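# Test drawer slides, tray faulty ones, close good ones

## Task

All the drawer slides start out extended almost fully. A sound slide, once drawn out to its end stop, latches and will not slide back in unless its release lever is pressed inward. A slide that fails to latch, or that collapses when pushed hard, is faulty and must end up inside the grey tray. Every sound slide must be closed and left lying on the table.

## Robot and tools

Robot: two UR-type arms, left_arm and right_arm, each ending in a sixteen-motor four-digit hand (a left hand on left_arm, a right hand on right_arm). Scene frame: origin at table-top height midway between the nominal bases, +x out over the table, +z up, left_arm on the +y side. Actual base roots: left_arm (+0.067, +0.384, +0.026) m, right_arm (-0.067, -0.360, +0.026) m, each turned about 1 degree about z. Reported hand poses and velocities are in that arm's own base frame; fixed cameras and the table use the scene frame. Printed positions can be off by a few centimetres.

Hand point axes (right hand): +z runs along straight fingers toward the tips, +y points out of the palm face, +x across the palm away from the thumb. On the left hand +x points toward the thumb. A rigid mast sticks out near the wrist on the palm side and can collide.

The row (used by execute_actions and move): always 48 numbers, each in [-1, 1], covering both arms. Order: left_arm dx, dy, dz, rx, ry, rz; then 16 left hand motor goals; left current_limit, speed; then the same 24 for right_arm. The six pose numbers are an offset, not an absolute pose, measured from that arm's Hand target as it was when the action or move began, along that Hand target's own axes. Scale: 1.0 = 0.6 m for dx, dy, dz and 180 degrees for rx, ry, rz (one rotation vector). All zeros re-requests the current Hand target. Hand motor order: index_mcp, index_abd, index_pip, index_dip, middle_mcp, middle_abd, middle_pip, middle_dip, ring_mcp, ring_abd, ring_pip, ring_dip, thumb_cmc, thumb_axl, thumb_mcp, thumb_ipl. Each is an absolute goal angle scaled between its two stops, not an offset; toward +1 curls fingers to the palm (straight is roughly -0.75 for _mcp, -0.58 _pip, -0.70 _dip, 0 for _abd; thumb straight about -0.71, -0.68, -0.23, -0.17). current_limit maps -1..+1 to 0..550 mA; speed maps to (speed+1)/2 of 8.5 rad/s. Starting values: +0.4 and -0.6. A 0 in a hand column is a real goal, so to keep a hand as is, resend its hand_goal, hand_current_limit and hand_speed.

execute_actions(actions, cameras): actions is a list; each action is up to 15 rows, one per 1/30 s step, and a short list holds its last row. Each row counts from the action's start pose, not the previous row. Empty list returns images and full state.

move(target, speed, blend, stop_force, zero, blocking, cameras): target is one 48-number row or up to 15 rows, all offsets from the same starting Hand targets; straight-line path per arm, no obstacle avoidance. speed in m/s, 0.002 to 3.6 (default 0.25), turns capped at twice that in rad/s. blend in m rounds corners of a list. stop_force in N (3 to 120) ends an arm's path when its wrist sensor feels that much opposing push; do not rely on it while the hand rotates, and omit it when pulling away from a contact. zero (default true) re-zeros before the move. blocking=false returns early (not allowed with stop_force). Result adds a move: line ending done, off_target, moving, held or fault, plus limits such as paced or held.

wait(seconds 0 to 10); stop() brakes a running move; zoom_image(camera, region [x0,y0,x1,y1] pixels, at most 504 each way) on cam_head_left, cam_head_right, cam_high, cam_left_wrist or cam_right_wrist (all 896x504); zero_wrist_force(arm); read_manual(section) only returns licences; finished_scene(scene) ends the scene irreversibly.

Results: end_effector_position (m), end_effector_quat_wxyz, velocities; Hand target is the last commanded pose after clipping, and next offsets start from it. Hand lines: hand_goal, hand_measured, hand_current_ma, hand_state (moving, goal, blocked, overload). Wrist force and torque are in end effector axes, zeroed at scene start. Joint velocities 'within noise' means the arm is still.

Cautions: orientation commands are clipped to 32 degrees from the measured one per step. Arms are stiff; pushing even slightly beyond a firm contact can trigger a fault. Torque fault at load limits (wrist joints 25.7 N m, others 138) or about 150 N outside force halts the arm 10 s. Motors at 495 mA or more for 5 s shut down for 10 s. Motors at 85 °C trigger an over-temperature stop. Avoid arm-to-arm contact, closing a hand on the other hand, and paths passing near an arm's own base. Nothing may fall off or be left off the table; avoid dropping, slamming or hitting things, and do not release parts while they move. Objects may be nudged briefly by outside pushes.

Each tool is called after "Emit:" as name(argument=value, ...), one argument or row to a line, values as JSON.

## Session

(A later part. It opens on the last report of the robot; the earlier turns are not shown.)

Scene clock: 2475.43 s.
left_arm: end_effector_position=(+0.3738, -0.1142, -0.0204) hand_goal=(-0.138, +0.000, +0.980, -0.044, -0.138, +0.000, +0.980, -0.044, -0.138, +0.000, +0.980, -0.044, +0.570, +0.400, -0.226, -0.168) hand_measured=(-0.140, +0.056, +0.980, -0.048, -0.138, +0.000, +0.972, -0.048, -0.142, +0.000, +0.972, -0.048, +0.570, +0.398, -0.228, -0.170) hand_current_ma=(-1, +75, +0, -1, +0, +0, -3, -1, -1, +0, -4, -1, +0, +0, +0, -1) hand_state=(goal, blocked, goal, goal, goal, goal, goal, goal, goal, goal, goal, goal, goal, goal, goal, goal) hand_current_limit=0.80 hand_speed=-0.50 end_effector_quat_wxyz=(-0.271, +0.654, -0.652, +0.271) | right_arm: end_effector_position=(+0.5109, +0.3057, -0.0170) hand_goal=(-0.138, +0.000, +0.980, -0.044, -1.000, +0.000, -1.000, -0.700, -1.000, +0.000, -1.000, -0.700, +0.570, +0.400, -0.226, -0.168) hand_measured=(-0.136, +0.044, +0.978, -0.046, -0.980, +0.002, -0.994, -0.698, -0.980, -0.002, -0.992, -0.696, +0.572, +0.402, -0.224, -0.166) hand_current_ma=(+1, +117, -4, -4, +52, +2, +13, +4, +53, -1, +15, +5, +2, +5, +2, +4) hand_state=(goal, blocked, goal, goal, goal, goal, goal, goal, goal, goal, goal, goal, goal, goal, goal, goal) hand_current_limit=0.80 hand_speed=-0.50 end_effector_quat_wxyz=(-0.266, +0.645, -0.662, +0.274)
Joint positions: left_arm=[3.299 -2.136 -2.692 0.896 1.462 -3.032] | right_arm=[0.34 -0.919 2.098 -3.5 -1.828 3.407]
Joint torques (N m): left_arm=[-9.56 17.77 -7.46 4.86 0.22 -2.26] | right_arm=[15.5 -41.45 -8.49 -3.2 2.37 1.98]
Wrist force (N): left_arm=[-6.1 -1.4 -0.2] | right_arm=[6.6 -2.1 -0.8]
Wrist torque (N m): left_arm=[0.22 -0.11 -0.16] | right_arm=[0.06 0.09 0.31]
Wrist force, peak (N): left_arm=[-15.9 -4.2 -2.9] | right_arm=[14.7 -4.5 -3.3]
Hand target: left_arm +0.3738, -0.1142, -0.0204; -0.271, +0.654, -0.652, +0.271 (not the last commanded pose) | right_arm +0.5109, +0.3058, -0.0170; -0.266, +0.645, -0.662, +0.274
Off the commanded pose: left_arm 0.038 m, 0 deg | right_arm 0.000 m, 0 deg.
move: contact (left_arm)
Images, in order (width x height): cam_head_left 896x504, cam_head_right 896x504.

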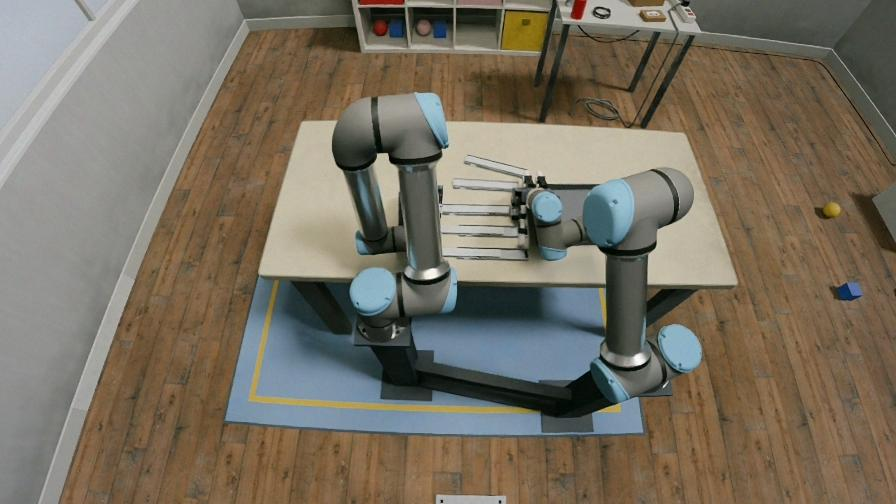

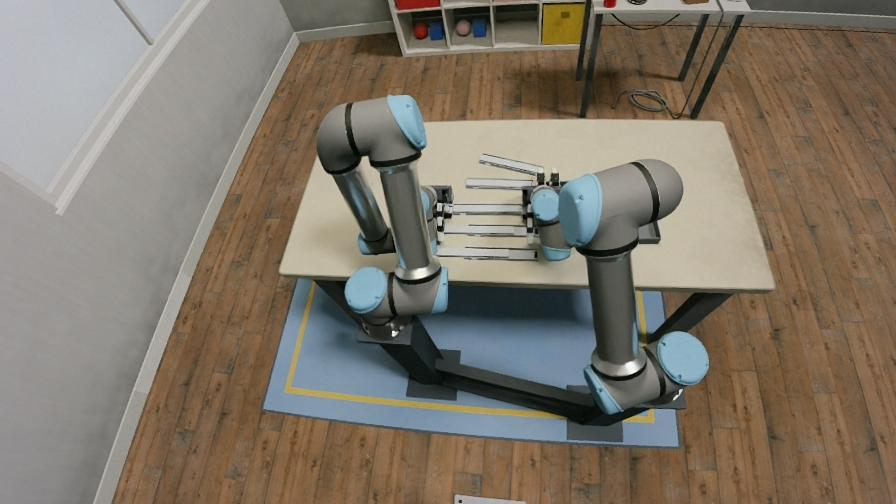

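Emit:
move(
  target=[
    [-0.0333,0,0,0,0,0, -0.137,0,0.98,-0.043, -0.137,0,0.98,-0.043, -0.137,0,0.98,-0.043, 0.571,0.401,-0.226,-0.168, 0.8,-0.5, 0.025,0,0,0,0,0, -0.137,0,0.98,-0.043, -1,0,-1,-0.7, -1,0,-1,-0.7, 0.571,0.401,-0.226,-0.168, 0.8,-0.5],
    [-0.2333,-0.1178,-0.1178,0,0,0, -0.137,0,0.98,-0.043, -0.137,0,0.98,-0.043, -0.137,0,0.98,-0.043, 0.571,0.401,-0.226,-0.168, 0.8,-0.5, 0.025,-0.1178,-0.1178,0,0,0, -0.17,0,0.31,-0.309, -0.17,0,0.31,-0.309, -0.17,0,0.31,-0.309, 0.571,0.401,-0.226,-0.168, 0.8,-0.5],
    [-0.2333,-0.1178,-0.1178,0,0,0, -0.137,0,0.98,-0.043, -0.137,0,0.98,-0.043, -0.137,0,0.98,-0.043, 0.571,0.401,-0.226,-0.168, 0.8,-0.5, -0.234,-0.2044,0.0282,0.1389,0,0, -0.17,0,0.31,-0.309, -0.17,0,0.31,-0.309, -0.17,0,0.31,-0.309, 0.571,0.401,-0.226,-0.168, 0.8,-0.5],
  ],
  speed=[0.1,0.2,0.25],
  cameras=["cam_head_left","cam_head_right"],
)

Emit:
zoom_image(
  camera="cam_head_right",
  region=[400, 190, 540, 230],
)

Emit:
zoom_image(
  camera="cam_head_left",
  region=[400, 170, 600, 250],
)

Scene clock: 2539.53 s.
left_arm: end_effector_position=(+0.3732, +0.0258, +0.0796) hand_goal=(-0.138, +0.000, +0.980, -0.044, -0.138, +0.000, +0.980, -0.044, -0.138, +0.000, +0.980, -0.044, +0.570, +0.400, -0.226, -0.168) hand_measured=(-0.140, +0.004, +0.980, -0.048, -0.138, +0.000, +0.972, -0.048, -0.142, +0.000, +0.972, -0.048, +0.570, +0.398, -0.228, -0.170) hand_current_ma=(-1, +1, +0, -1, +0, +0, -3, -1, -1, +0, -4, -1, +0, +0, +0, -1) hand_state=(goal, goal, goal, goal, goal, goal, goal, goal, goal, goal, goal, goal, goal, goal, goal, goal) hand_current_limit=0.80 hand_speed=-0.50 end_effector_quat_wxyz=(-0.271, +0.654, -0.652, +0.271) | right_arm: end_effector_position=(+0.6134, +0.4434, +0.0575) hand_goal=(-0.170, +0.000, +0.310, -0.310, -0.170, +0.000, +0.310, -0.310, -0.170, +0.000, +0.310, -0.310, +0.570, +0.400, -0.226, -0.168) hand_measured=(-0.168, +0.002, +0.310, -0.308, -0.170, +0.002, +0.304, -0.312, -0.170, -0.002, +0.304, -0.312, +0.572, +0.402, -0.224, -0.166) hand_current_ma=(+2, +3, +1, +3, +1, +2, -10, -4, +1, -1, -11, -5, +1, +5, +2, +4) hand_state=(goal, goal, goal, goal, goal, goal, goal, goal, goal, goal, goal, goal, goal, goal, goal, goal) hand_current_limit=0.80 hand_speed=-0.50 end_effector_quat_wxyz=(-0.399, +0.572, -0.587, +0.411)
Joint positions: left_arm=[3.824 -1.518 -2.705 0.174 1.11 -2.623] | right_arm=[0.562 -0.722 1.671 -3.675 -2.12 3.367]
Joint torques (N m): left_arm=[9.87 19.04 19.02 0.52 -2.17 2.52] | right_arm=[-0.71 -37.51 -29.21 -4.33 -1.86 1.76]
Wrist force (N): left_arm=[0.1 0.3 0.7] | right_arm=[-0.4 0.4 0.6]
Wrist torque (N m): left_arm=[0.23 0.04 0.18] | right_arm=[0.12 0.10 -0.04]
Wrist force, peak (N): left_arm=[-6.6 -1.4 -0.1] | right_arm=[7.4 -2.4 -1.1]
Hand target: left_arm +0.3732, +0.0258, +0.0796; -0.271, +0.654, -0.652, +0.271 | right_arm +0.6135, +0.4434, +0.0575; -0.400, +0.572, -0.587, +0.411
Off the commanded pose: left_arm 0.000 m, 0 deg | right_arm 0.000 m, 0 deg.
move: done
Images, in order (width x height): cam_head_left 896x504, cam_head_right 896x504.

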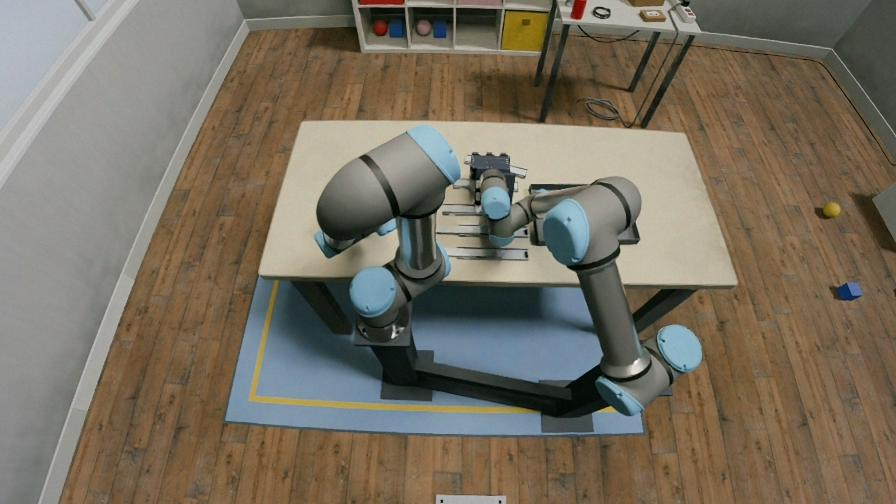

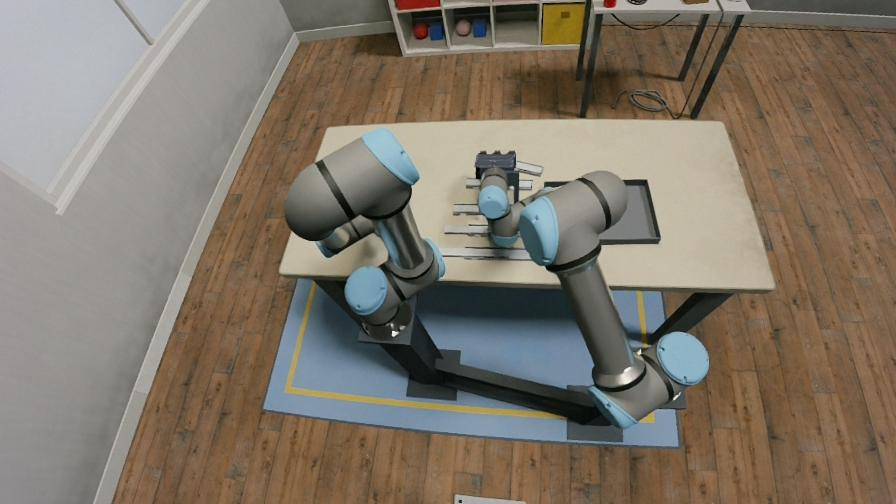

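Scaled by 3.600 from the camera's 896x504 image, which has a finer 1280x720 frame.

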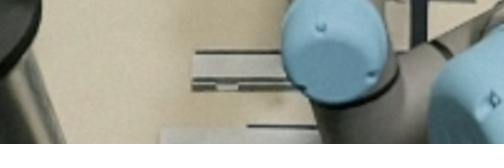

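Scaled by 2.520 from the camera's 896x504 image, which has a finer 1280x720 frame.

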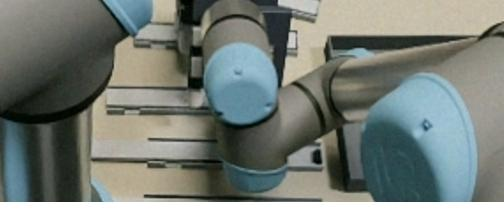

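Emit:
move(
  target=[0,0,0,0,0,0, -0.137,0,0.98,-0.043, -0.137,0,0.98,-0.043, -0.137,0,0.98,-0.043, 0.571,0.401,-0.226,-0.168, 0.8,-0.5, 0,0.0796,0.0236,0,0,0, -0.17,0,0.31,-0.309, -0.17,0,0.31,-0.309, -0.17,0,0.31,-0.309, 0.571,0.401,-0.226,-0.168, 0.6,-0.5],
  speed=0.06,
  stop_force=6,
  cameras=["cam_head_left","cam_right_wrist","cam_head_right"],
)

Emit:
zoom_image(
  camera="cam_head_left",
  region=[430, 180, 530, 240],
)

Scene clock: 2551.20 s.
left_arm: end_effector_position=(+0.3732, +0.0258, +0.0796) hand_goal=(-0.138, +0.000, +0.980, -0.044, -0.138, +0.000, +0.980, -0.044, -0.138, +0.000, +0.980, -0.044, +0.570, +0.400, -0.226, -0.168) hand_measured=(-0.140, +0.004, +0.980, -0.048, -0.138, +0.000, +0.972, -0.048, -0.142, +0.000, +0.972, -0.048, +0.570, +0.398, -0.228, -0.170) hand_current_ma=(-1, +1, +0, -1, +0, +0, -3, -1, -1, +0, -4, -1, +0, +0, +0, -1) hand_state=(goal, goal, goal, goal, goal, goal, goal, goal, goal, goal, goal, goal, goal, goal, goal, goal) hand_current_limit=0.80 hand_speed=-0.50 end_effector_quat_wxyz=(-0.271, +0.654, -0.652, +0.271) | right_arm: end_effector_position=(+0.6104, +0.4435, +0.0088) hand_goal=(-0.170, +0.000, +0.310, -0.310, -0.170, +0.000, +0.310, -0.310, -0.170, +0.000, +0.310, -0.310, +0.570, +0.400, -0.226, -0.168) hand_measured=(-0.168, +0.002, +0.310, -0.308, -0.166, +0.002, +0.308, -0.312, -0.170, +0.000, +0.312, -0.312, +0.572, +0.402, -0.224, -0.166) hand_current_ma=(+2, +3, +1, +3, +8, +2, -3, -4, +0, -1, +3, -5, +1, +5, +2, +4) hand_state=(goal, goal, goal, goal, goal, goal, goal, goal, goal, goal, goal, goal, goal, goal, goal, goal) hand_current_limit=0.60 hand_speed=-0.50 end_effector_quat_wxyz=(-0.400, +0.572, -0.587, +0.411)
Joint positions: left_arm=[3.824 -1.518 -2.705 0.174 1.11 -2.623] | right_arm=[0.565 -0.629 1.66 -3.757 -2.122 3.368]
Joint torques (N m): left_arm=[8.79 18.13 18.45 0.86 -2.09 2.52] | right_arm=[-10.25 -51.58 2.14 -4.68 1 1.26]
Wrist force (N): left_arm=[0.3 0.3 0.6] | right_arm=[-0.6 -0.7 0.6]
Wrist torque (N m): left_arm=[0.23 0.01 0.20] | right_arm=[0.10 0.10 -0.13]
Wrist force, peak (N): left_arm=[0.2 0.2 1.1] | right_arm=[-0.4 -14.3 -5.7]
Hand target: left_arm +0.3732, +0.0258, +0.0796; -0.271, +0.654, -0.652, +0.271 | right_arm +0.6104, +0.4435, +0.0088; -0.399, +0.572, -0.587, +0.411 (not the last commanded pose)
Off the commanded pose: left_arm 0.000 m, 0 deg | right_arm 0.001 m, 0 deg.
move: contact (right_arm)
camera_calibration:
cam_right_wrist: T_world_to_cam=[[-0.197262, 0.755154, -0.625163, -0.176505], [-0.498018, 0.472092, 0.727398, 0.0411119], [0.844432, 0.454831, 0.282955, -0.593446], [0, 0, 0, 1]] pos_world=[0.486781, 0.383797, 0.0276693]
Images, in order (width x height): cam_head_left 896x504, cam_head_right 896x504, cam_right_wrist 896x504.

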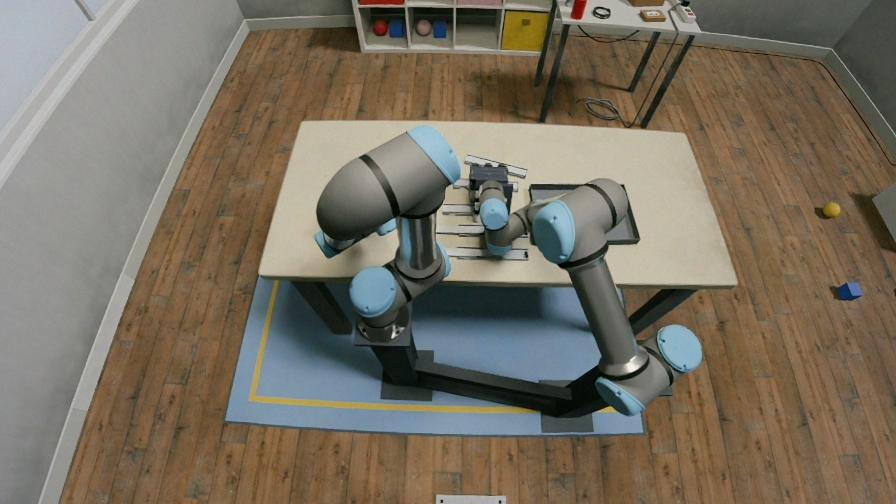

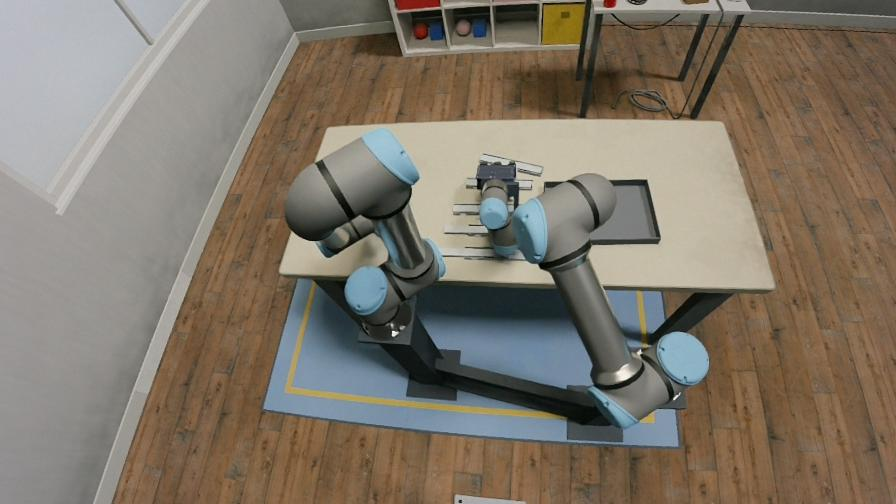

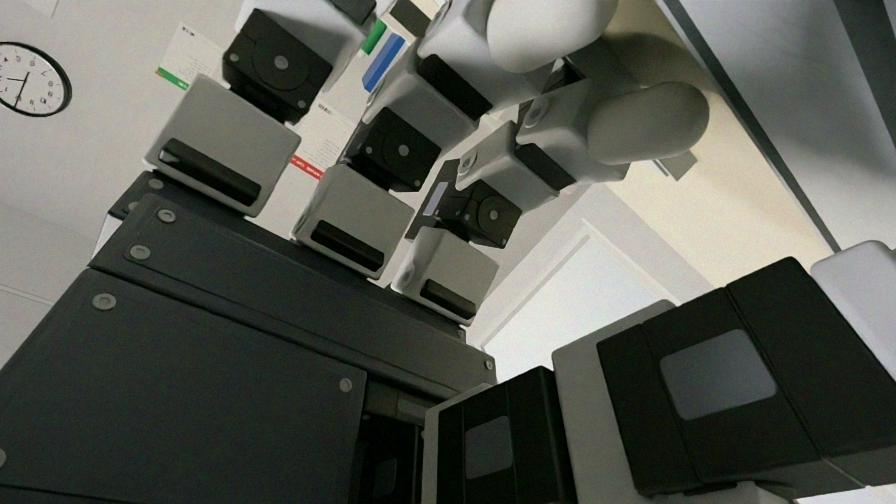

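Scaled by 5.040 from the camera's 896x504 image, which has a finer 1280x720 frame.

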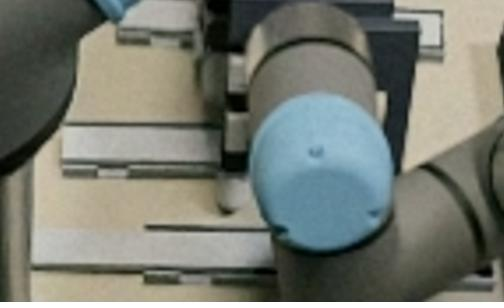

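Emit:
execute_actions(
  actions=[
    [[0,0,0,0,0,0, -0.137,0,0.98,-0.043, -0.137,0,0.98,-0.043, -0.137,0,0.98,-0.043, 0.571,0.401,-0.226,-0.168, 0.8,-0.5, 0,0,0,0,0,0, 0.0685,0,0.197,-0.377, 0.0685,0,0.197,-0.377, -0.17,0,0.31,-0.309, 0.571,0.401,-0.226,-0.168, 0.6,-0.6]],
    [[0,0,0,0,0,0, -0.137,0,0.98,-0.043, -0.137,0,0.98,-0.043, -0.137,0,0.98,-0.043, 0.571,0.401,-0.226,-0.168, 0.8,-0.5, 0,0,0,0,0,0, 0.15,0,0.137,-0.424, 0.15,0,0.137,-0.424, -0.17,0,0.31,-0.309, 0.571,0.401,-0.226,-0.168, 0.6,-0.6]],
    [[0,0,0,0,0,0, -0.137,0,0.98,-0.043, -0.137,0,0.98,-0.043, -0.137,0,0.98,-0.043, 0.571,0.401,-0.226,-0.168, 0.8,-0.5, 0,0,0,0,0,0, 0.25,0,0.07,-0.476, 0.25,0,0.07,-0.476, -0.17,0,0.31,-0.309, 0.571,0.401,-0.226,-0.168, 0.6,-0.6]],
    [[0,0,0,0,0,0, -0.137,0,0.98,-0.043, -0.137,0,0.98,-0.043, -0.137,0,0.98,-0.043, 0.571,0.401,-0.226,-0.168, 0.8,-0.5, 0,0,0,0,0,0, 0.38,0,0.09,-0.46, 0.34,0,0.08,-0.46, -0.17,0,0.31,-0.309, 0.571,0.401,-0.226,-0.168, 0.6,-0.6]],
  ],
  cameras=["cam_head_left","cam_head_right"],
)

Emit:
zoom_image(
  camera="cam_head_left",
  region=[430, 180, 530, 240],
)

Scene clock: 2578.90 s.
left_arm: end_effector_position=(+0.3732, +0.0258, +0.0796) hand_goal=(-0.138, +0.000, +0.980, -0.044, -0.138, +0.000, +0.980, -0.044, -0.138, +0.000, +0.980, -0.044, +0.570, +0.400, -0.226, -0.168) hand_measured=(-0.140, +0.004, +0.980, -0.048, -0.138, +0.000, +0.972, -0.048, -0.142, +0.000, +0.972, -0.048, +0.570, +0.398, -0.228, -0.170) hand_current_ma=(-1, +1, +0, -1, +0, +0, -3, -1, -1, +0, -4, -1, +0, +0, +0, -1) hand_state=(goal, goal, goal, goal, goal, goal, goal, goal, goal, goal, goal, goal, goal, goal, goal, goal) hand_current_limit=0.80 hand_speed=-0.50 end_effector_quat_wxyz=(-0.271, +0.654, -0.652, +0.271) | right_arm: end_effector_position=(+0.6104, +0.4435, +0.0088) hand_goal=(+0.380, +0.000, +0.090, -0.460, +0.340, +0.000, +0.080, -0.460, -0.170, +0.000, +0.310, -0.310, +0.570, +0.400, -0.226, -0.168) hand_measured=(-0.078, +0.000, +0.190, -0.392, -0.070, +0.000, +0.184, -0.392, -0.170, +0.000, +0.312, -0.312, +0.572, +0.402, -0.224, -0.166) hand_current_ma=(-440, +0, +374, +235, -440, +0, +392, +237, +1, -1, +2, -5, +1, +5, +2, +4) hand_state=(blocked, goal, blocked, blocked, blocked, goal, blocked, blocked, goal, goal, goal, goal, goal, goal, goal, goal) hand_current_limit=0.60 hand_speed=-0.60 end_effector_quat_wxyz=(-0.399, +0.572, -0.587, +0.411)
Joint positions: left_arm=[3.824 -1.518 -2.705 0.174 1.11 -2.623] | right_arm=[0.565 -0.629 1.66 -3.757 -2.122 3.368]
Joint torques (N m): left_arm=[8.68 18.48 19.46 1.47 -2.2 2.34] | right_arm=[14.43 -35.42 2.68 5.51 1.01 -1.83]
Wrist force (N): left_arm=[0.2 0.2 0.5] | right_arm=[-0.3 -38.6 3.6]
Wrist torque (N m): left_arm=[0.22 0.03 0.19] | right_arm=[-0.67 0.09 -0.15]
Wrist force, peak (N): left_arm=[0.6 0.1 1.0] | right_arm=[-0.3 -38.6 3.6]
Hand target: left_arm +0.3732, +0.0258, +0.0796; -0.271, +0.654, -0.652, +0.271 | right_arm +0.6104, +0.4435, +0.0088; -0.399, +0.572, -0.587, +0.411
Off the commanded pose: left_arm 0.000 m, 0 deg | right_arm 0.000 m, 0 deg.
Images, in order (width x height): cam_head_left 896x504, cam_head_right 896x504.

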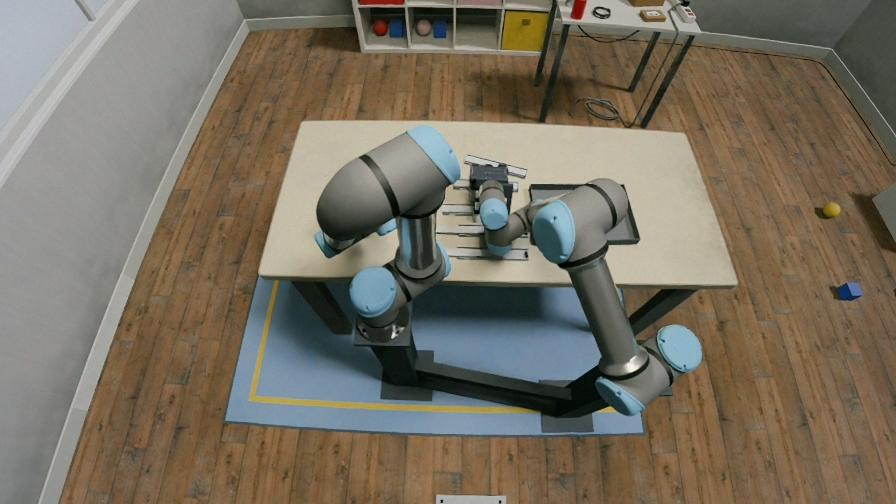

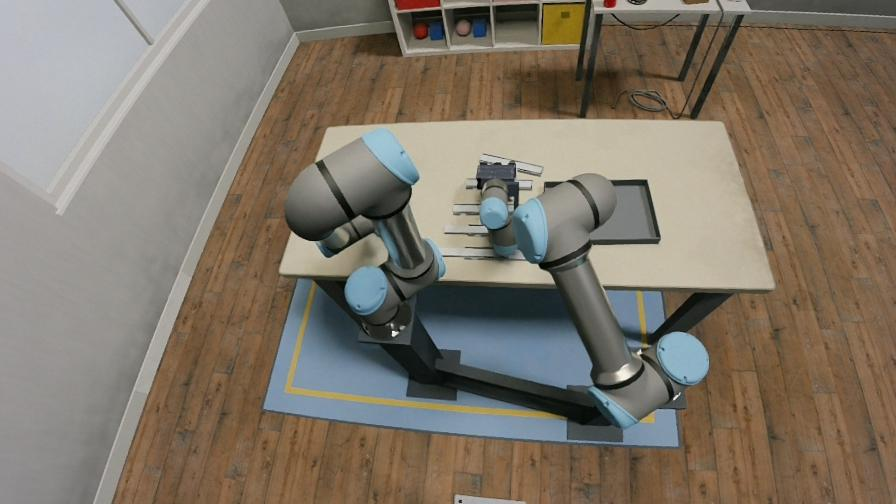

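Scaled by 5.040 from the camera's 896x504 image, which has a finer 1280x720 frame.

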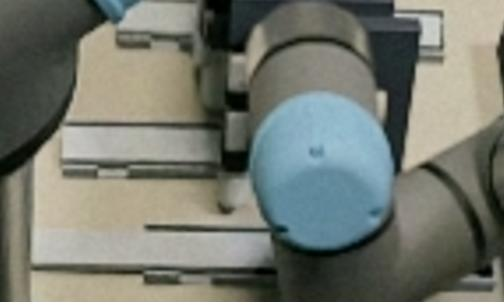

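Emit:
execute_actions(
  actions=[
    [[0,0,0,0,0,0, -0.137,0,0.98,-0.043, -0.137,0,0.98,-0.043, -0.137,0,0.98,-0.043, 0.571,0.401,-0.226,-0.168, 0.8,-0.5, 0,0,0,0,0,0, -0.08,0,0.22,-0.38, -0.08,0,0.22,-0.38, -0.17,0,0.31,-0.309, 0.571,0.401,-0.226,-0.168, 0.6,-0.6]],
    [[0,0,0,0,0,0, -0.137,0,0.98,-0.043, -0.137,0,0.98,-0.043, -0.137,0,0.98,-0.043, 0.571,0.401,-0.226,-0.168, 0.8,-0.5, 0,0,0,0,0,0, -0.17,0,0.31,-0.309, -0.17,0,0.31,-0.309, -0.17,0,0.31,-0.309, 0.571,0.401,-0.226,-0.168, 0.6,-0.6]],
  ],
  cameras=["cam_head_left","cam_head_right"],
)

Emit:
move(
  target=[
    [0,0,0,0,0,0, -0.137,0,0.98,-0.043, -0.137,0,0.98,-0.043, -0.137,0,0.98,-0.043, 0.571,0.401,-0.226,-0.168, 0.8,-0.5, 0,-0.047,-0.0171,0,0,0, -0.17,0,0.31,-0.309, -0.17,0,0.31,-0.309, -0.17,0,0.31,-0.309, 0.571,0.401,-0.226,-0.168, 0.6,-0.6],
    [0,0,0,0,0,0, -0.137,0,0.98,-0.043, -0.137,0,0.98,-0.043, -0.137,0,0.98,-0.043, 0.571,0.401,-0.226,-0.168, 0.8,-0.5, 0,-0.0544,0.0033,0,0,0, -0.17,0,0.31,-0.309, -0.17,0,0.31,-0.309, -0.17,0,0.31,-0.309, 0.571,0.401,-0.226,-0.168, 0.6,-0.6],
  ],
  speed=0.1,
  cameras=["cam_head_left","cam_head_right","cam_high"],
)

Emit:
zoom_image(
  camera="cam_head_left",
  region=[430, 180, 530, 240],
)

Emit:
zoom_image(
  camera="cam_high",
  region=[350, 180, 500, 300],
)

Scene clock: 2609.73 s.
left_arm: end_effector_position=(+0.3732, +0.0258, +0.0796) hand_goal=(-0.138, +0.000, +0.980, -0.044, -0.138, +0.000, +0.980, -0.044, -0.138, +0.000, +0.980, -0.044, +0.570, +0.400, -0.226, -0.168) hand_measured=(-0.140, +0.004, +0.980, -0.048, -0.138, +0.000, +0.972, -0.048, -0.142, +0.000, +0.972, -0.048, +0.570, +0.398, -0.228, -0.170) hand_current_ma=(-1, +1, +0, -1, +0, +0, -3, -1, -1, +0, -4, -1, +0, +0, +0, -1) hand_state=(goal, goal, goal, goal, goal, goal, goal, goal, goal, goal, goal, goal, goal, goal, goal, goal) hand_current_limit=0.80 hand_speed=-0.50 end_effector_quat_wxyz=(-0.271, +0.654, -0.652, +0.271) | right_arm: end_effector_position=(+0.6104, +0.4435, +0.0087) hand_goal=(-0.170, +0.000, +0.310, -0.310, -0.170, +0.000, +0.310, -0.310, -0.170, +0.000, +0.310, -0.310, +0.570, +0.400, -0.226, -0.168) hand_measured=(-0.162, +0.000, +0.304, -0.314, -0.156, +0.000, +0.308, -0.314, -0.170, +0.000, +0.312, -0.312, +0.572, +0.402, -0.224, -0.166) hand_current_ma=(+18, +0, -11, -5, +38, +0, -4, -5, +1, +0, +2, -5, +1, +5, +2, +4) hand_state=(goal, goal, goal, goal, goal, goal, goal, goal, goal, goal, goal, goal, goal, goal, goal, goal) hand_current_limit=0.60 hand_speed=-0.60 end_effector_quat_wxyz=(-0.399, +0.572, -0.587, +0.411)
Joint positions: left_arm=[3.824 -1.518 -2.705 0.174 1.11 -2.623] | right_arm=[0.565 -0.629 1.66 -3.757 -2.122 3.368]
Joint torques (N m): left_arm=[7.91 18.36 19.09 1.83 -2 2.15] | right_arm=[-11.01 -54.44 -0.63 -4 1.03 -1.73]
Wrist force (N): left_arm=[0.0 0.0 0.4] | right_arm=[-0.1 -1.3 0.3]
Wrist torque (N m): left_arm=[0.21 0.06 0.18] | right_arm=[0.08 0.12 -0.16]
Wrist force, peak (N): left_arm=[0.5 0.0 0.9] | right_arm=[-0.2 -38.7 3.4]
Hand target: left_arm +0.3732, +0.0258, +0.0796; -0.271, +0.654, -0.652, +0.271 | right_arm +0.6104, +0.4435, +0.0088; -0.399, +0.572, -0.587, +0.411
Off the commanded pose: left_arm 0.000 m, 0 deg | right_arm 0.000 m, 0 deg.
Images, in order (width x height): cam_head_left 896x504, cam_head_right 896x504.

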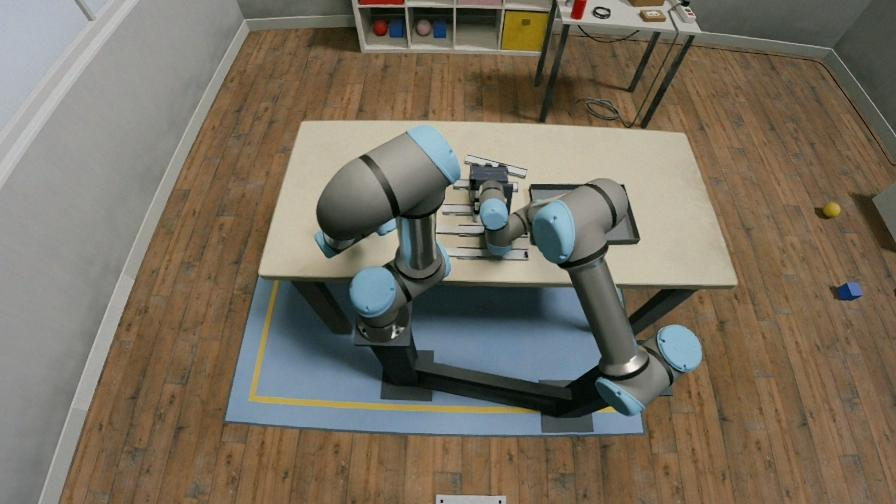

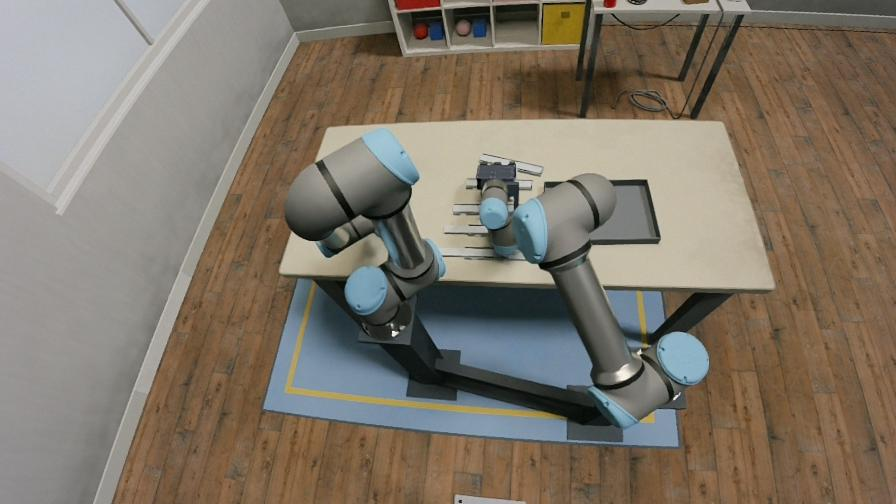

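Scene clock: 2610.90 s.
left_arm: end_effector_position=(+0.3732, +0.0258, +0.0796) hand_goal=(-0.138, +0.000, +0.980, -0.044, -0.138, +0.000, +0.980, -0.044, -0.138, +0.000, +0.980, -0.044, +0.570, +0.400, -0.226, -0.168) hand_measured=(-0.140, +0.004, +0.980, -0.048, -0.138, +0.000, +0.972, -0.048, -0.142, +0.000, +0.972, -0.048, +0.570, +0.398, -0.228, -0.170) hand_current_ma=(-1, +1, +0, -1, +0, +0, -3, -1, -1, +0, -4, -1, +0, +0, +0, -1) hand_state=(goal, goal, goal, goal, goal, goal, goal, goal, goal, goal, goal, goal, goal, goal, goal, goal) hand_current_limit=0.80 hand_speed=-0.50 end_effector_quat_wxyz=(-0.271, +0.654, -0.652, +0.271) | right_arm: end_effector_position=(+0.6235, +0.4430, +0.0386) hand_goal=(-0.170, +0.000, +0.310, -0.310, -0.170, +0.000, +0.310, -0.310, -0.170, +0.000, +0.310, -0.310, +0.570, +0.400, -0.226, -0.168) hand_measured=(-0.162, +0.000, +0.304, -0.314, -0.162, +0.000, +0.308, -0.314, -0.168, +0.000, +0.312, -0.312, +0.572, +0.402, -0.224, -0.166) hand_current_ma=(+15, +0, -10, -5, +17, +0, -4, -5, +2, +0, +2, -5, +1, +5, +2, +4) hand_state=(goal, goal, goal, goal, goal, goal, goal, goal, goal, goal, goal, goal, goal, goal, goal, goal) hand_current_limit=0.60 hand_speed=-0.60 end_effector_quat_wxyz=(-0.399, +0.572, -0.587, +0.411)
Joint positions: left_arm=[3.824 -1.518 -2.705 0.174 1.11 -2.623] | right_arm=[0.552 -0.676 1.641 -3.694 -2.111 3.362]
Joint torques (N m): left_arm=[8.14 17.66 18.93 1.97 -1.97 2.27] | right_arm=[10.84 -64.5 -6.45 -4.53 -1.02 2.55]
Wrist force (N): left_arm=[0.6 0.0 0.4] | right_arm=[-0.3 0.1 0.9]
Wrist torque (N m): left_arm=[0.20 -0.02 0.23] | right_arm=[0.08 0.08 0.02]
Wrist force, peak (N): left_arm=[0.4 0.3 1.0] | right_arm=[0.2 -0.3 2.0]
Hand target: left_arm +0.3732, +0.0258, +0.0796; -0.271, +0.654, -0.652, +0.271 | right_arm +0.6235, +0.4431, +0.0388; -0.399, +0.572, -0.587, +0.411
Off the commanded pose: left_arm 0.000 m, 0 deg | right_arm 0.000 m, 0 deg.
move: done
Images, in order (width x height): cam_head_left 896x504, cam_head_right 896x504, cam_high 896x504.

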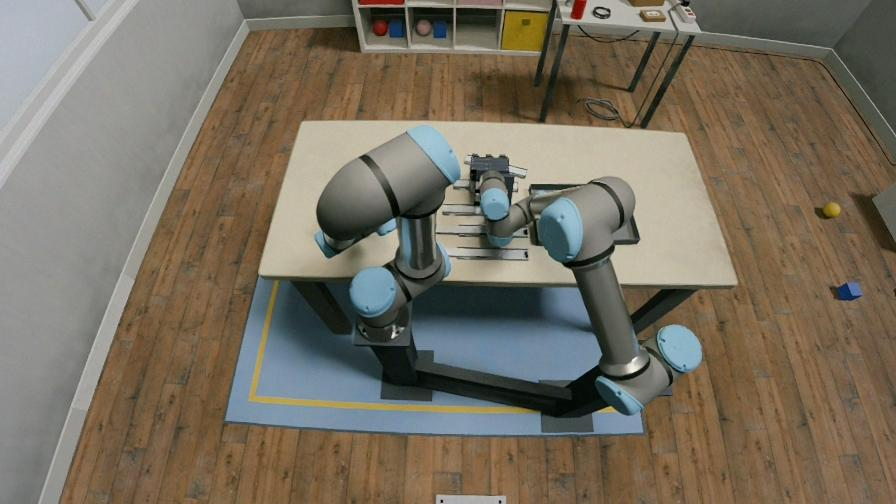

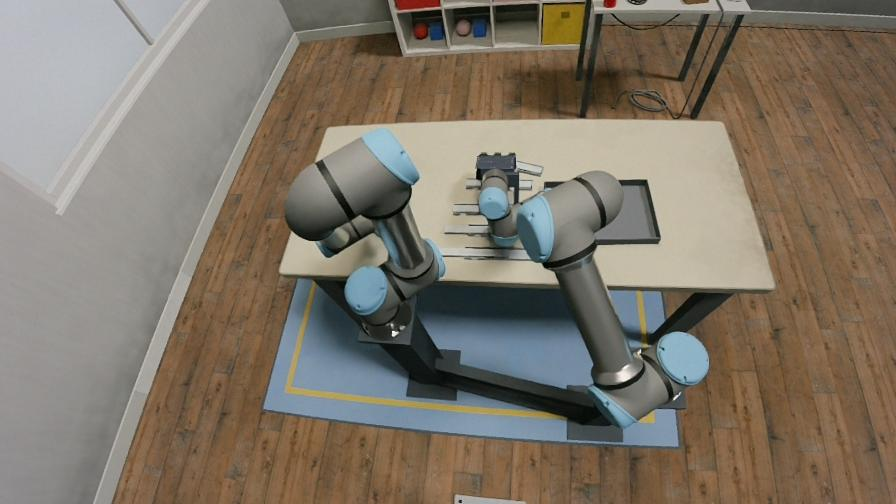

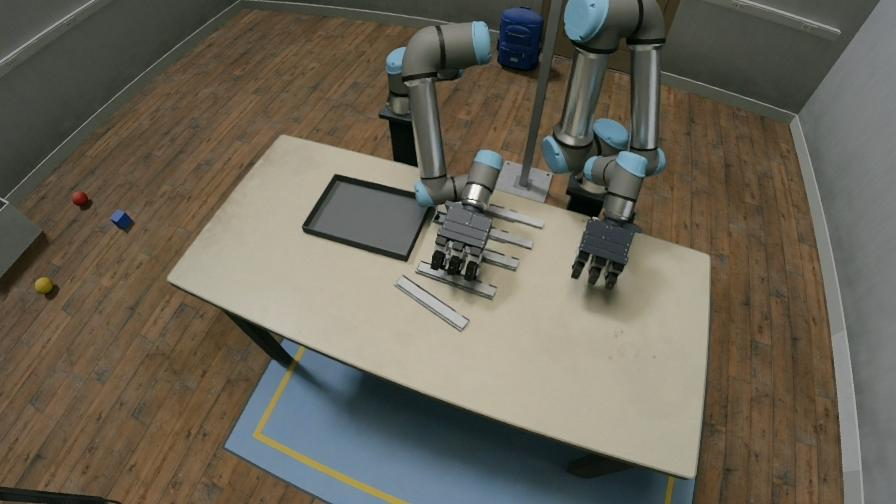

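Scaled by 5.040 from the camera's 896x504 image, which has a finer 1280x720 frame.

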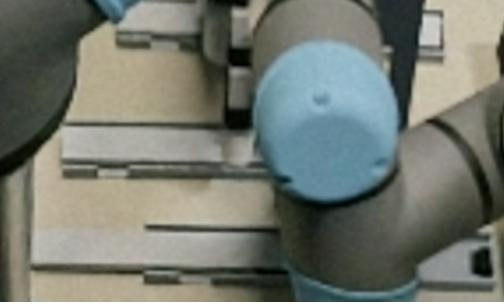

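Scaled by 3.360 from the camera's 896x504 image, which has a finer 1280x720 frame.

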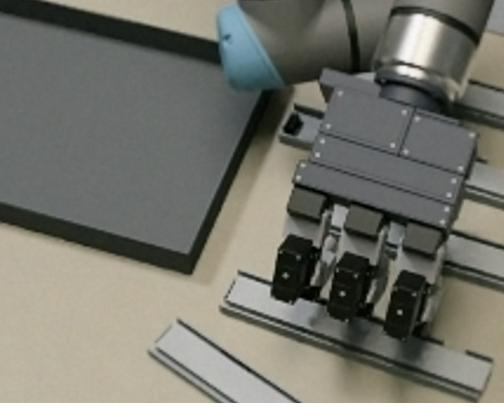

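Emit:
move(
  target=[0,0,0,0,0,0, -0.137,0,0.98,-0.043, -0.137,0,0.98,-0.043, -0.137,0,0.98,-0.043, 0.571,0.401,-0.226,-0.168, 0.8,-0.5, 0,0.0447,0.0234,0,0,0, -0.17,0,0.31,-0.309, -0.17,0,0.31,-0.309, -0.17,0,0.31,-0.309, 0.571,0.401,-0.226,-0.168, 0.6,-0.5],
  speed=0.05,
  stop_force=5,
  cameras=["cam_head_left","cam_high"],
)

Emit:
zoom_image(
  camera="cam_head_left",
  region=[430, 180, 530, 240],
)

Emit:
zoom_image(
  camera="cam_high",
  region=[390, 200, 520, 300],
)

Scene clock: 2652.17 s.
left_arm: end_effector_position=(+0.3732, +0.0258, +0.0796) hand_goal=(-0.138, +0.000, +0.980, -0.044, -0.138, +0.000, +0.980, -0.044, -0.138, +0.000, +0.980, -0.044, +0.570, +0.400, -0.226, -0.168) hand_measured=(-0.140, +0.004, +0.980, -0.048, -0.138, +0.000, +0.972, -0.048, -0.142, +0.000, +0.972, -0.048, +0.570, +0.398, -0.228, -0.170) hand_current_ma=(-1, +1, +0, -1, +0, +0, -3, -1, -1, +0, -4, -1, +0, +0, +0, -1) hand_state=(goal, goal, goal, goal, goal, goal, goal, goal, goal, goal, goal, goal, goal, goal, goal, goal) hand_current_limit=0.80 hand_speed=-0.50 end_effector_quat_wxyz=(-0.271, +0.654, -0.652, +0.271) | right_arm: end_effector_position=(+0.6265, +0.4430, +0.0156) hand_goal=(-0.170, +0.000, +0.310, -0.310, -0.170, +0.000, +0.310, -0.310, -0.170, +0.000, +0.310, -0.310, +0.570, +0.400, -0.226, -0.168) hand_measured=(-0.164, +0.000, +0.304, -0.314, -0.162, +0.000, +0.308, -0.314, -0.168, +0.000, +0.312, -0.312, +0.572, +0.402, -0.224, -0.166) hand_current_ma=(+14, +0, -10, -5, +16, +0, -4, -5, +3, +0, +2, -5, +1, +5, +2, +4) hand_state=(goal, goal, goal, goal, goal, goal, goal, goal, goal, goal, goal, goal, goal, goal, goal, goal) hand_current_limit=0.60 hand_speed=-0.50 end_effector_quat_wxyz=(-0.399, +0.572, -0.587, +0.411)
Joint positions: left_arm=[3.824 -1.518 -2.705 0.174 1.11 -2.623] | right_arm=[0.55 -0.628 1.624 -3.727 -2.109 3.361]
Joint torques (N m): left_arm=[8.41 17.63 18.69 2.35 -1.84 2.5] | right_arm=[11.94 -38.15 1.04 -4.67 -1.83 2.06]
Wrist force (N): left_arm=[0.3 0.2 0.8] | right_arm=[-0.3 0.0 0.8]
Wrist torque (N m): left_arm=[0.21 0.02 0.20] | right_arm=[0.08 0.07 0.03]
Wrist force, peak (N): left_arm=[0.3 0.1 1.0] | right_arm=[-0.2 -7.2 -5.3]
Hand target: left_arm +0.3732, +0.0258, +0.0796; -0.271, +0.654, -0.652, +0.271 | right_arm +0.6265, +0.4430, +0.0156; -0.399, +0.572, -0.587, +0.411 (not the last commanded pose)
Off the commanded pose: left_arm 0.000 m, 0 deg | right_arm 0.007 m, 0 deg.
move: contact (right_arm)
Images, in order (width x height): cam_head_left 896x504, cam_high 896x504.

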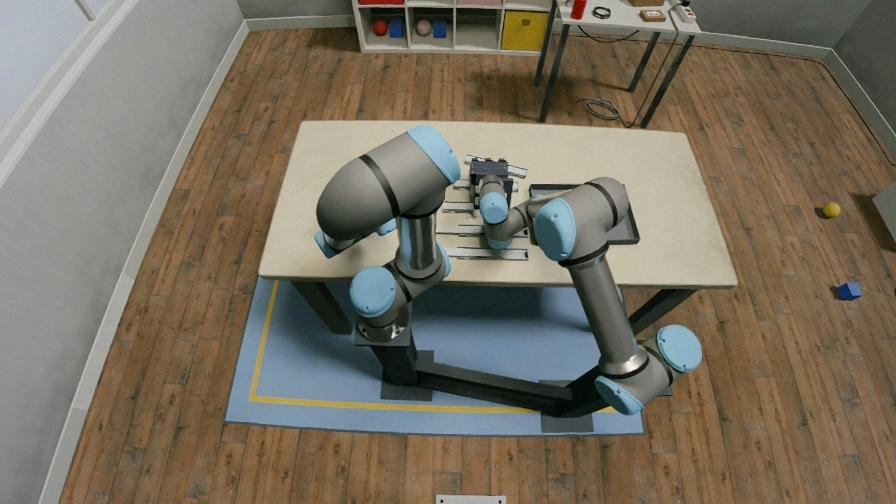

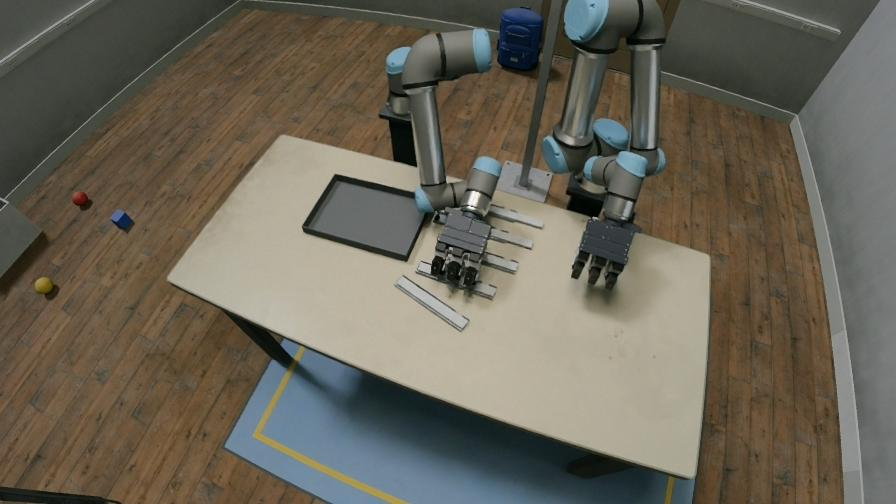

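Scaled by 5.040 from the camera's 896x504 image, which has a finer 1280x720 frame.

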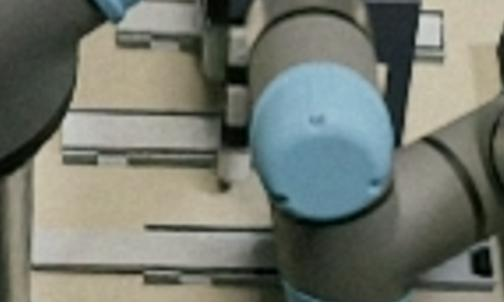

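Scaled by 3.877 from the camera's 896x504 image, which has a finer 1280x720 frame.

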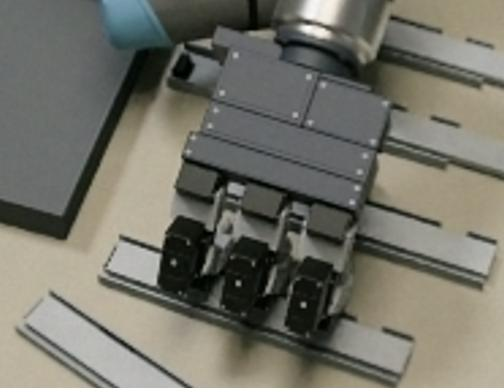

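Emit:
move(
  target=[0,0,0,0,0,0, -0.137,0,0.98,-0.043, -0.137,0,0.98,-0.043, -0.137,0,0.98,-0.043, 0.571,0.401,-0.226,-0.168, 0.8,-0.5, 0,0.0023,-0.0063,0,0,0, -0.17,0,0.31,-0.309, -0.17,0,0.31,-0.309, -0.17,0,0.31,-0.309, 0.571,0.401,-0.226,-0.168, 0.6,-0.5],
  speed=0.05,
)

Emit:
move(
  target=[0,0,0,0,0,0, -0.137,0,0.98,-0.043, -0.137,0,0.98,-0.043, -0.137,0,0.98,-0.043, 0.571,0.401,-0.226,-0.168, 0.8,-0.5, 0,0.0107,0.0039,0,0,0, -0.17,0,0.31,-0.309, -0.17,0,0.31,-0.309, -0.17,0,0.31,-0.309, 0.571,0.401,-0.226,-0.168, 0.6,-0.5],
  speed=0.03,
  stop_force=4,
  cameras=["cam_head_left","cam_high"],
)

Emit:
zoom_image(
  camera="cam_head_left",
  region=[430, 180, 530, 240],
)

Scene clock: 2694.73 s.
left_arm: end_effector_position=(+0.3732, +0.0258, +0.0796) hand_goal=(-0.138, +0.000, +0.980, -0.044, -0.138, +0.000, +0.980, -0.044, -0.138, +0.000, +0.980, -0.044, +0.570, +0.400, -0.226, -0.168) hand_measured=(-0.140, +0.004, +0.980, -0.048, -0.138, +0.000, +0.972, -0.048, -0.142, +0.000, +0.972, -0.048, +0.570, +0.398, -0.228, -0.170) hand_current_ma=(-1, +1, +0, -1, +0, +0, -3, -1, -1, +0, -4, -1, +0, +0, +0, -1) hand_state=(goal, goal, goal, goal, goal, goal, goal, goal, goal, goal, goal, goal, goal, goal, goal, goal) hand_current_limit=0.80 hand_speed=-0.50 end_effector_quat_wxyz=(-0.271, +0.654, -0.652, +0.271) | right_arm: end_effector_position=(+0.6224, +0.4432, +0.0156) hand_goal=(-0.170, +0.000, +0.310, -0.310, -0.170, +0.000, +0.310, -0.310, -0.170, +0.000, +0.310, -0.310, +0.570, +0.400, -0.226, -0.168) hand_measured=(-0.164, +0.000, +0.304, -0.314, -0.162, +0.000, +0.308, -0.314, -0.168, +0.000, +0.312, -0.312, +0.572, +0.402, -0.224, -0.166) hand_current_ma=(+14, +0, -10, -5, +16, +0, -4, -5, +3, +0, +2, -5, +1, +5, +2, +4) hand_state=(goal, goal, goal, goal, goal, goal, goal, goal, goal, goal, goal, goal, goal, goal, goal, goal) hand_current_limit=0.60 hand_speed=-0.50 end_effector_quat_wxyz=(-0.399, +0.572, -0.587, +0.411)
Joint positions: left_arm=[3.824 -1.518 -2.705 0.174 1.11 -2.623] | right_arm=[0.553 -0.632 1.634 -3.732 -2.112 3.363]
Joint torques (N m): left_arm=[7.3 17.82 18.13 2.79 -2.04 2.33] | right_arm=[3.97 -58.51 -14.74 -2.86 -0.74 2.15]
Wrist force (N): left_arm=[0.1 0.3 0.8] | right_arm=[-0.3 0.1 0.8]
Wrist torque (N m): left_arm=[0.21 0.05 0.17] | right_arm=[0.08 0.07 -0.06]
Wrist force, peak (N): left_arm=[0.6 0.4 1.0] | right_arm=[-0.2 0.2 1.1]
Hand target: left_arm +0.3732, +0.0258, +0.0796; -0.271, +0.654, -0.652, +0.271 | right_arm +0.6225, +0.4431, +0.0156; -0.399, +0.572, -0.587, +0.411
Off the commanded pose: left_arm 0.000 m, 0 deg | right_arm 0.000 m, 0 deg.
move: done

Scene clock: 2696.37 s.
left_arm: end_effector_position=(+0.3732, +0.0258, +0.0796) hand_goal=(-0.138, +0.000, +0.980, -0.044, -0.138, +0.000, +0.980, -0.044, -0.138, +0.000, +0.980, -0.044, +0.570, +0.400, -0.226, -0.168) hand_measured=(-0.140, +0.004, +0.980, -0.048, -0.138, +0.000, +0.972, -0.048, -0.142, +0.000, +0.972, -0.048, +0.570, +0.398, -0.228, -0.170) hand_current_ma=(-1, +1, +0, -1, +0, +0, -3, -1, -1, +0, -4, -1, +0, +0, +0, -1) hand_state=(goal, goal, goal, goal, goal, goal, goal, goal, goal, goal, goal, goal, goal, goal, goal, goal) hand_current_limit=0.80 hand_speed=-0.50 end_effector_quat_wxyz=(-0.271, +0.654, -0.652, +0.271) | right_arm: end_effector_position=(+0.6224, +0.4432, +0.0090) hand_goal=(-0.170, +0.000, +0.310, -0.310, -0.170, +0.000, +0.310, -0.310, -0.170, +0.000, +0.310, -0.310, +0.570, +0.400, -0.226, -0.168) hand_measured=(-0.166, +0.000, +0.310, -0.314, -0.164, +0.000, +0.312, -0.314, -0.168, +0.000, +0.312, -0.312, +0.572, +0.402, -0.224, -0.166) hand_current_ma=(+9, +0, +0, -5, +12, +0, +2, -5, +3, +0, +2, -5, +1, +5, +2, +4) hand_state=(goal, goal, goal, goal, goal, goal, goal, goal, goal, goal, goal, goal, goal, goal, goal, goal) hand_current_limit=0.60 hand_speed=-0.50 end_effector_quat_wxyz=(-0.400, +0.572, -0.587, +0.411)
Joint positions: left_arm=[3.824 -1.518 -2.705 0.174 1.11 -2.623] | right_arm=[0.553 -0.618 1.631 -3.742 -2.112 3.363]
Joint torques (N m): left_arm=[8.27 18.89 19.44 2.75 -1.85 2.31] | right_arm=[-7.23 -65.38 3.61 -0.23 0.67 0.53]
Wrist force (N): left_arm=[0.4 0.1 0.8] | right_arm=[-0.4 -0.6 0.6]
Wrist torque (N m): left_arm=[0.19 0.00 0.21] | right_arm=[0.10 0.07 -0.06]
Wrist force, peak (N): left_arm=[0.4 -0.1 0.9] | right_arm=[0.3 -5.4 -1.8]
Hand target: left_arm +0.3732, +0.0258, +0.0796; -0.271, +0.654, -0.652, +0.271 | right_arm +0.6224, +0.4432, +0.0090; -0.400, +0.572, -0.587, +0.411
Off the commanded pose: left_arm 0.000 m, 0 deg | right_arm 0.000 m, 0 deg.
move: contact (right_arm)
Images, in order (width x height): cam_head_left 896x504, cam_high 896x504.

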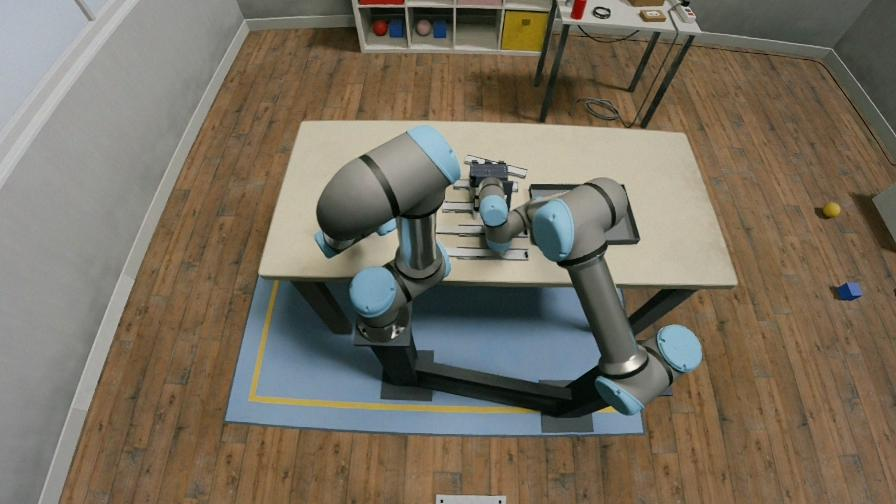

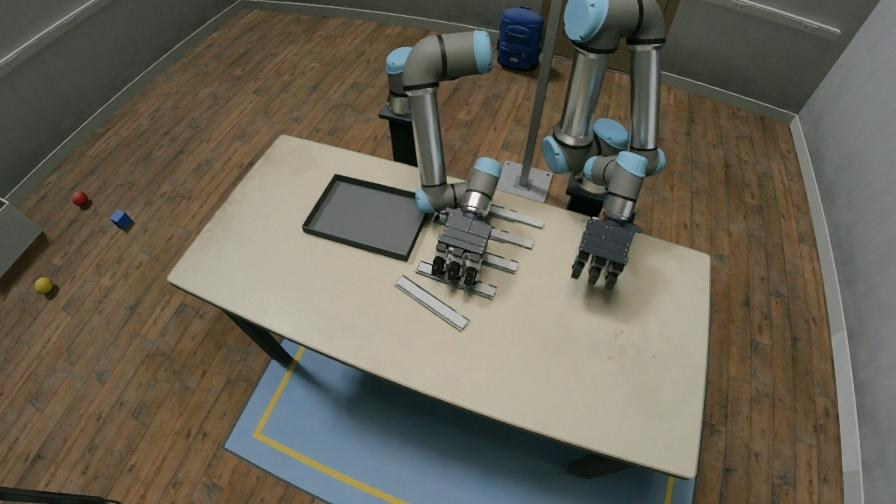

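Scaled by 5.040 from the camera's 896x504 image, which has a finer 1280x720 frame.

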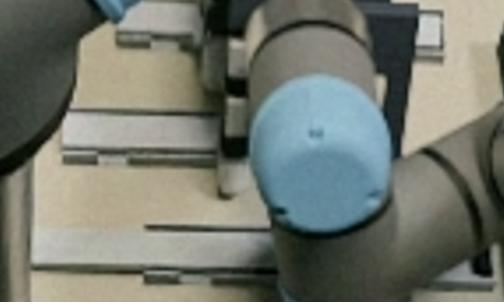

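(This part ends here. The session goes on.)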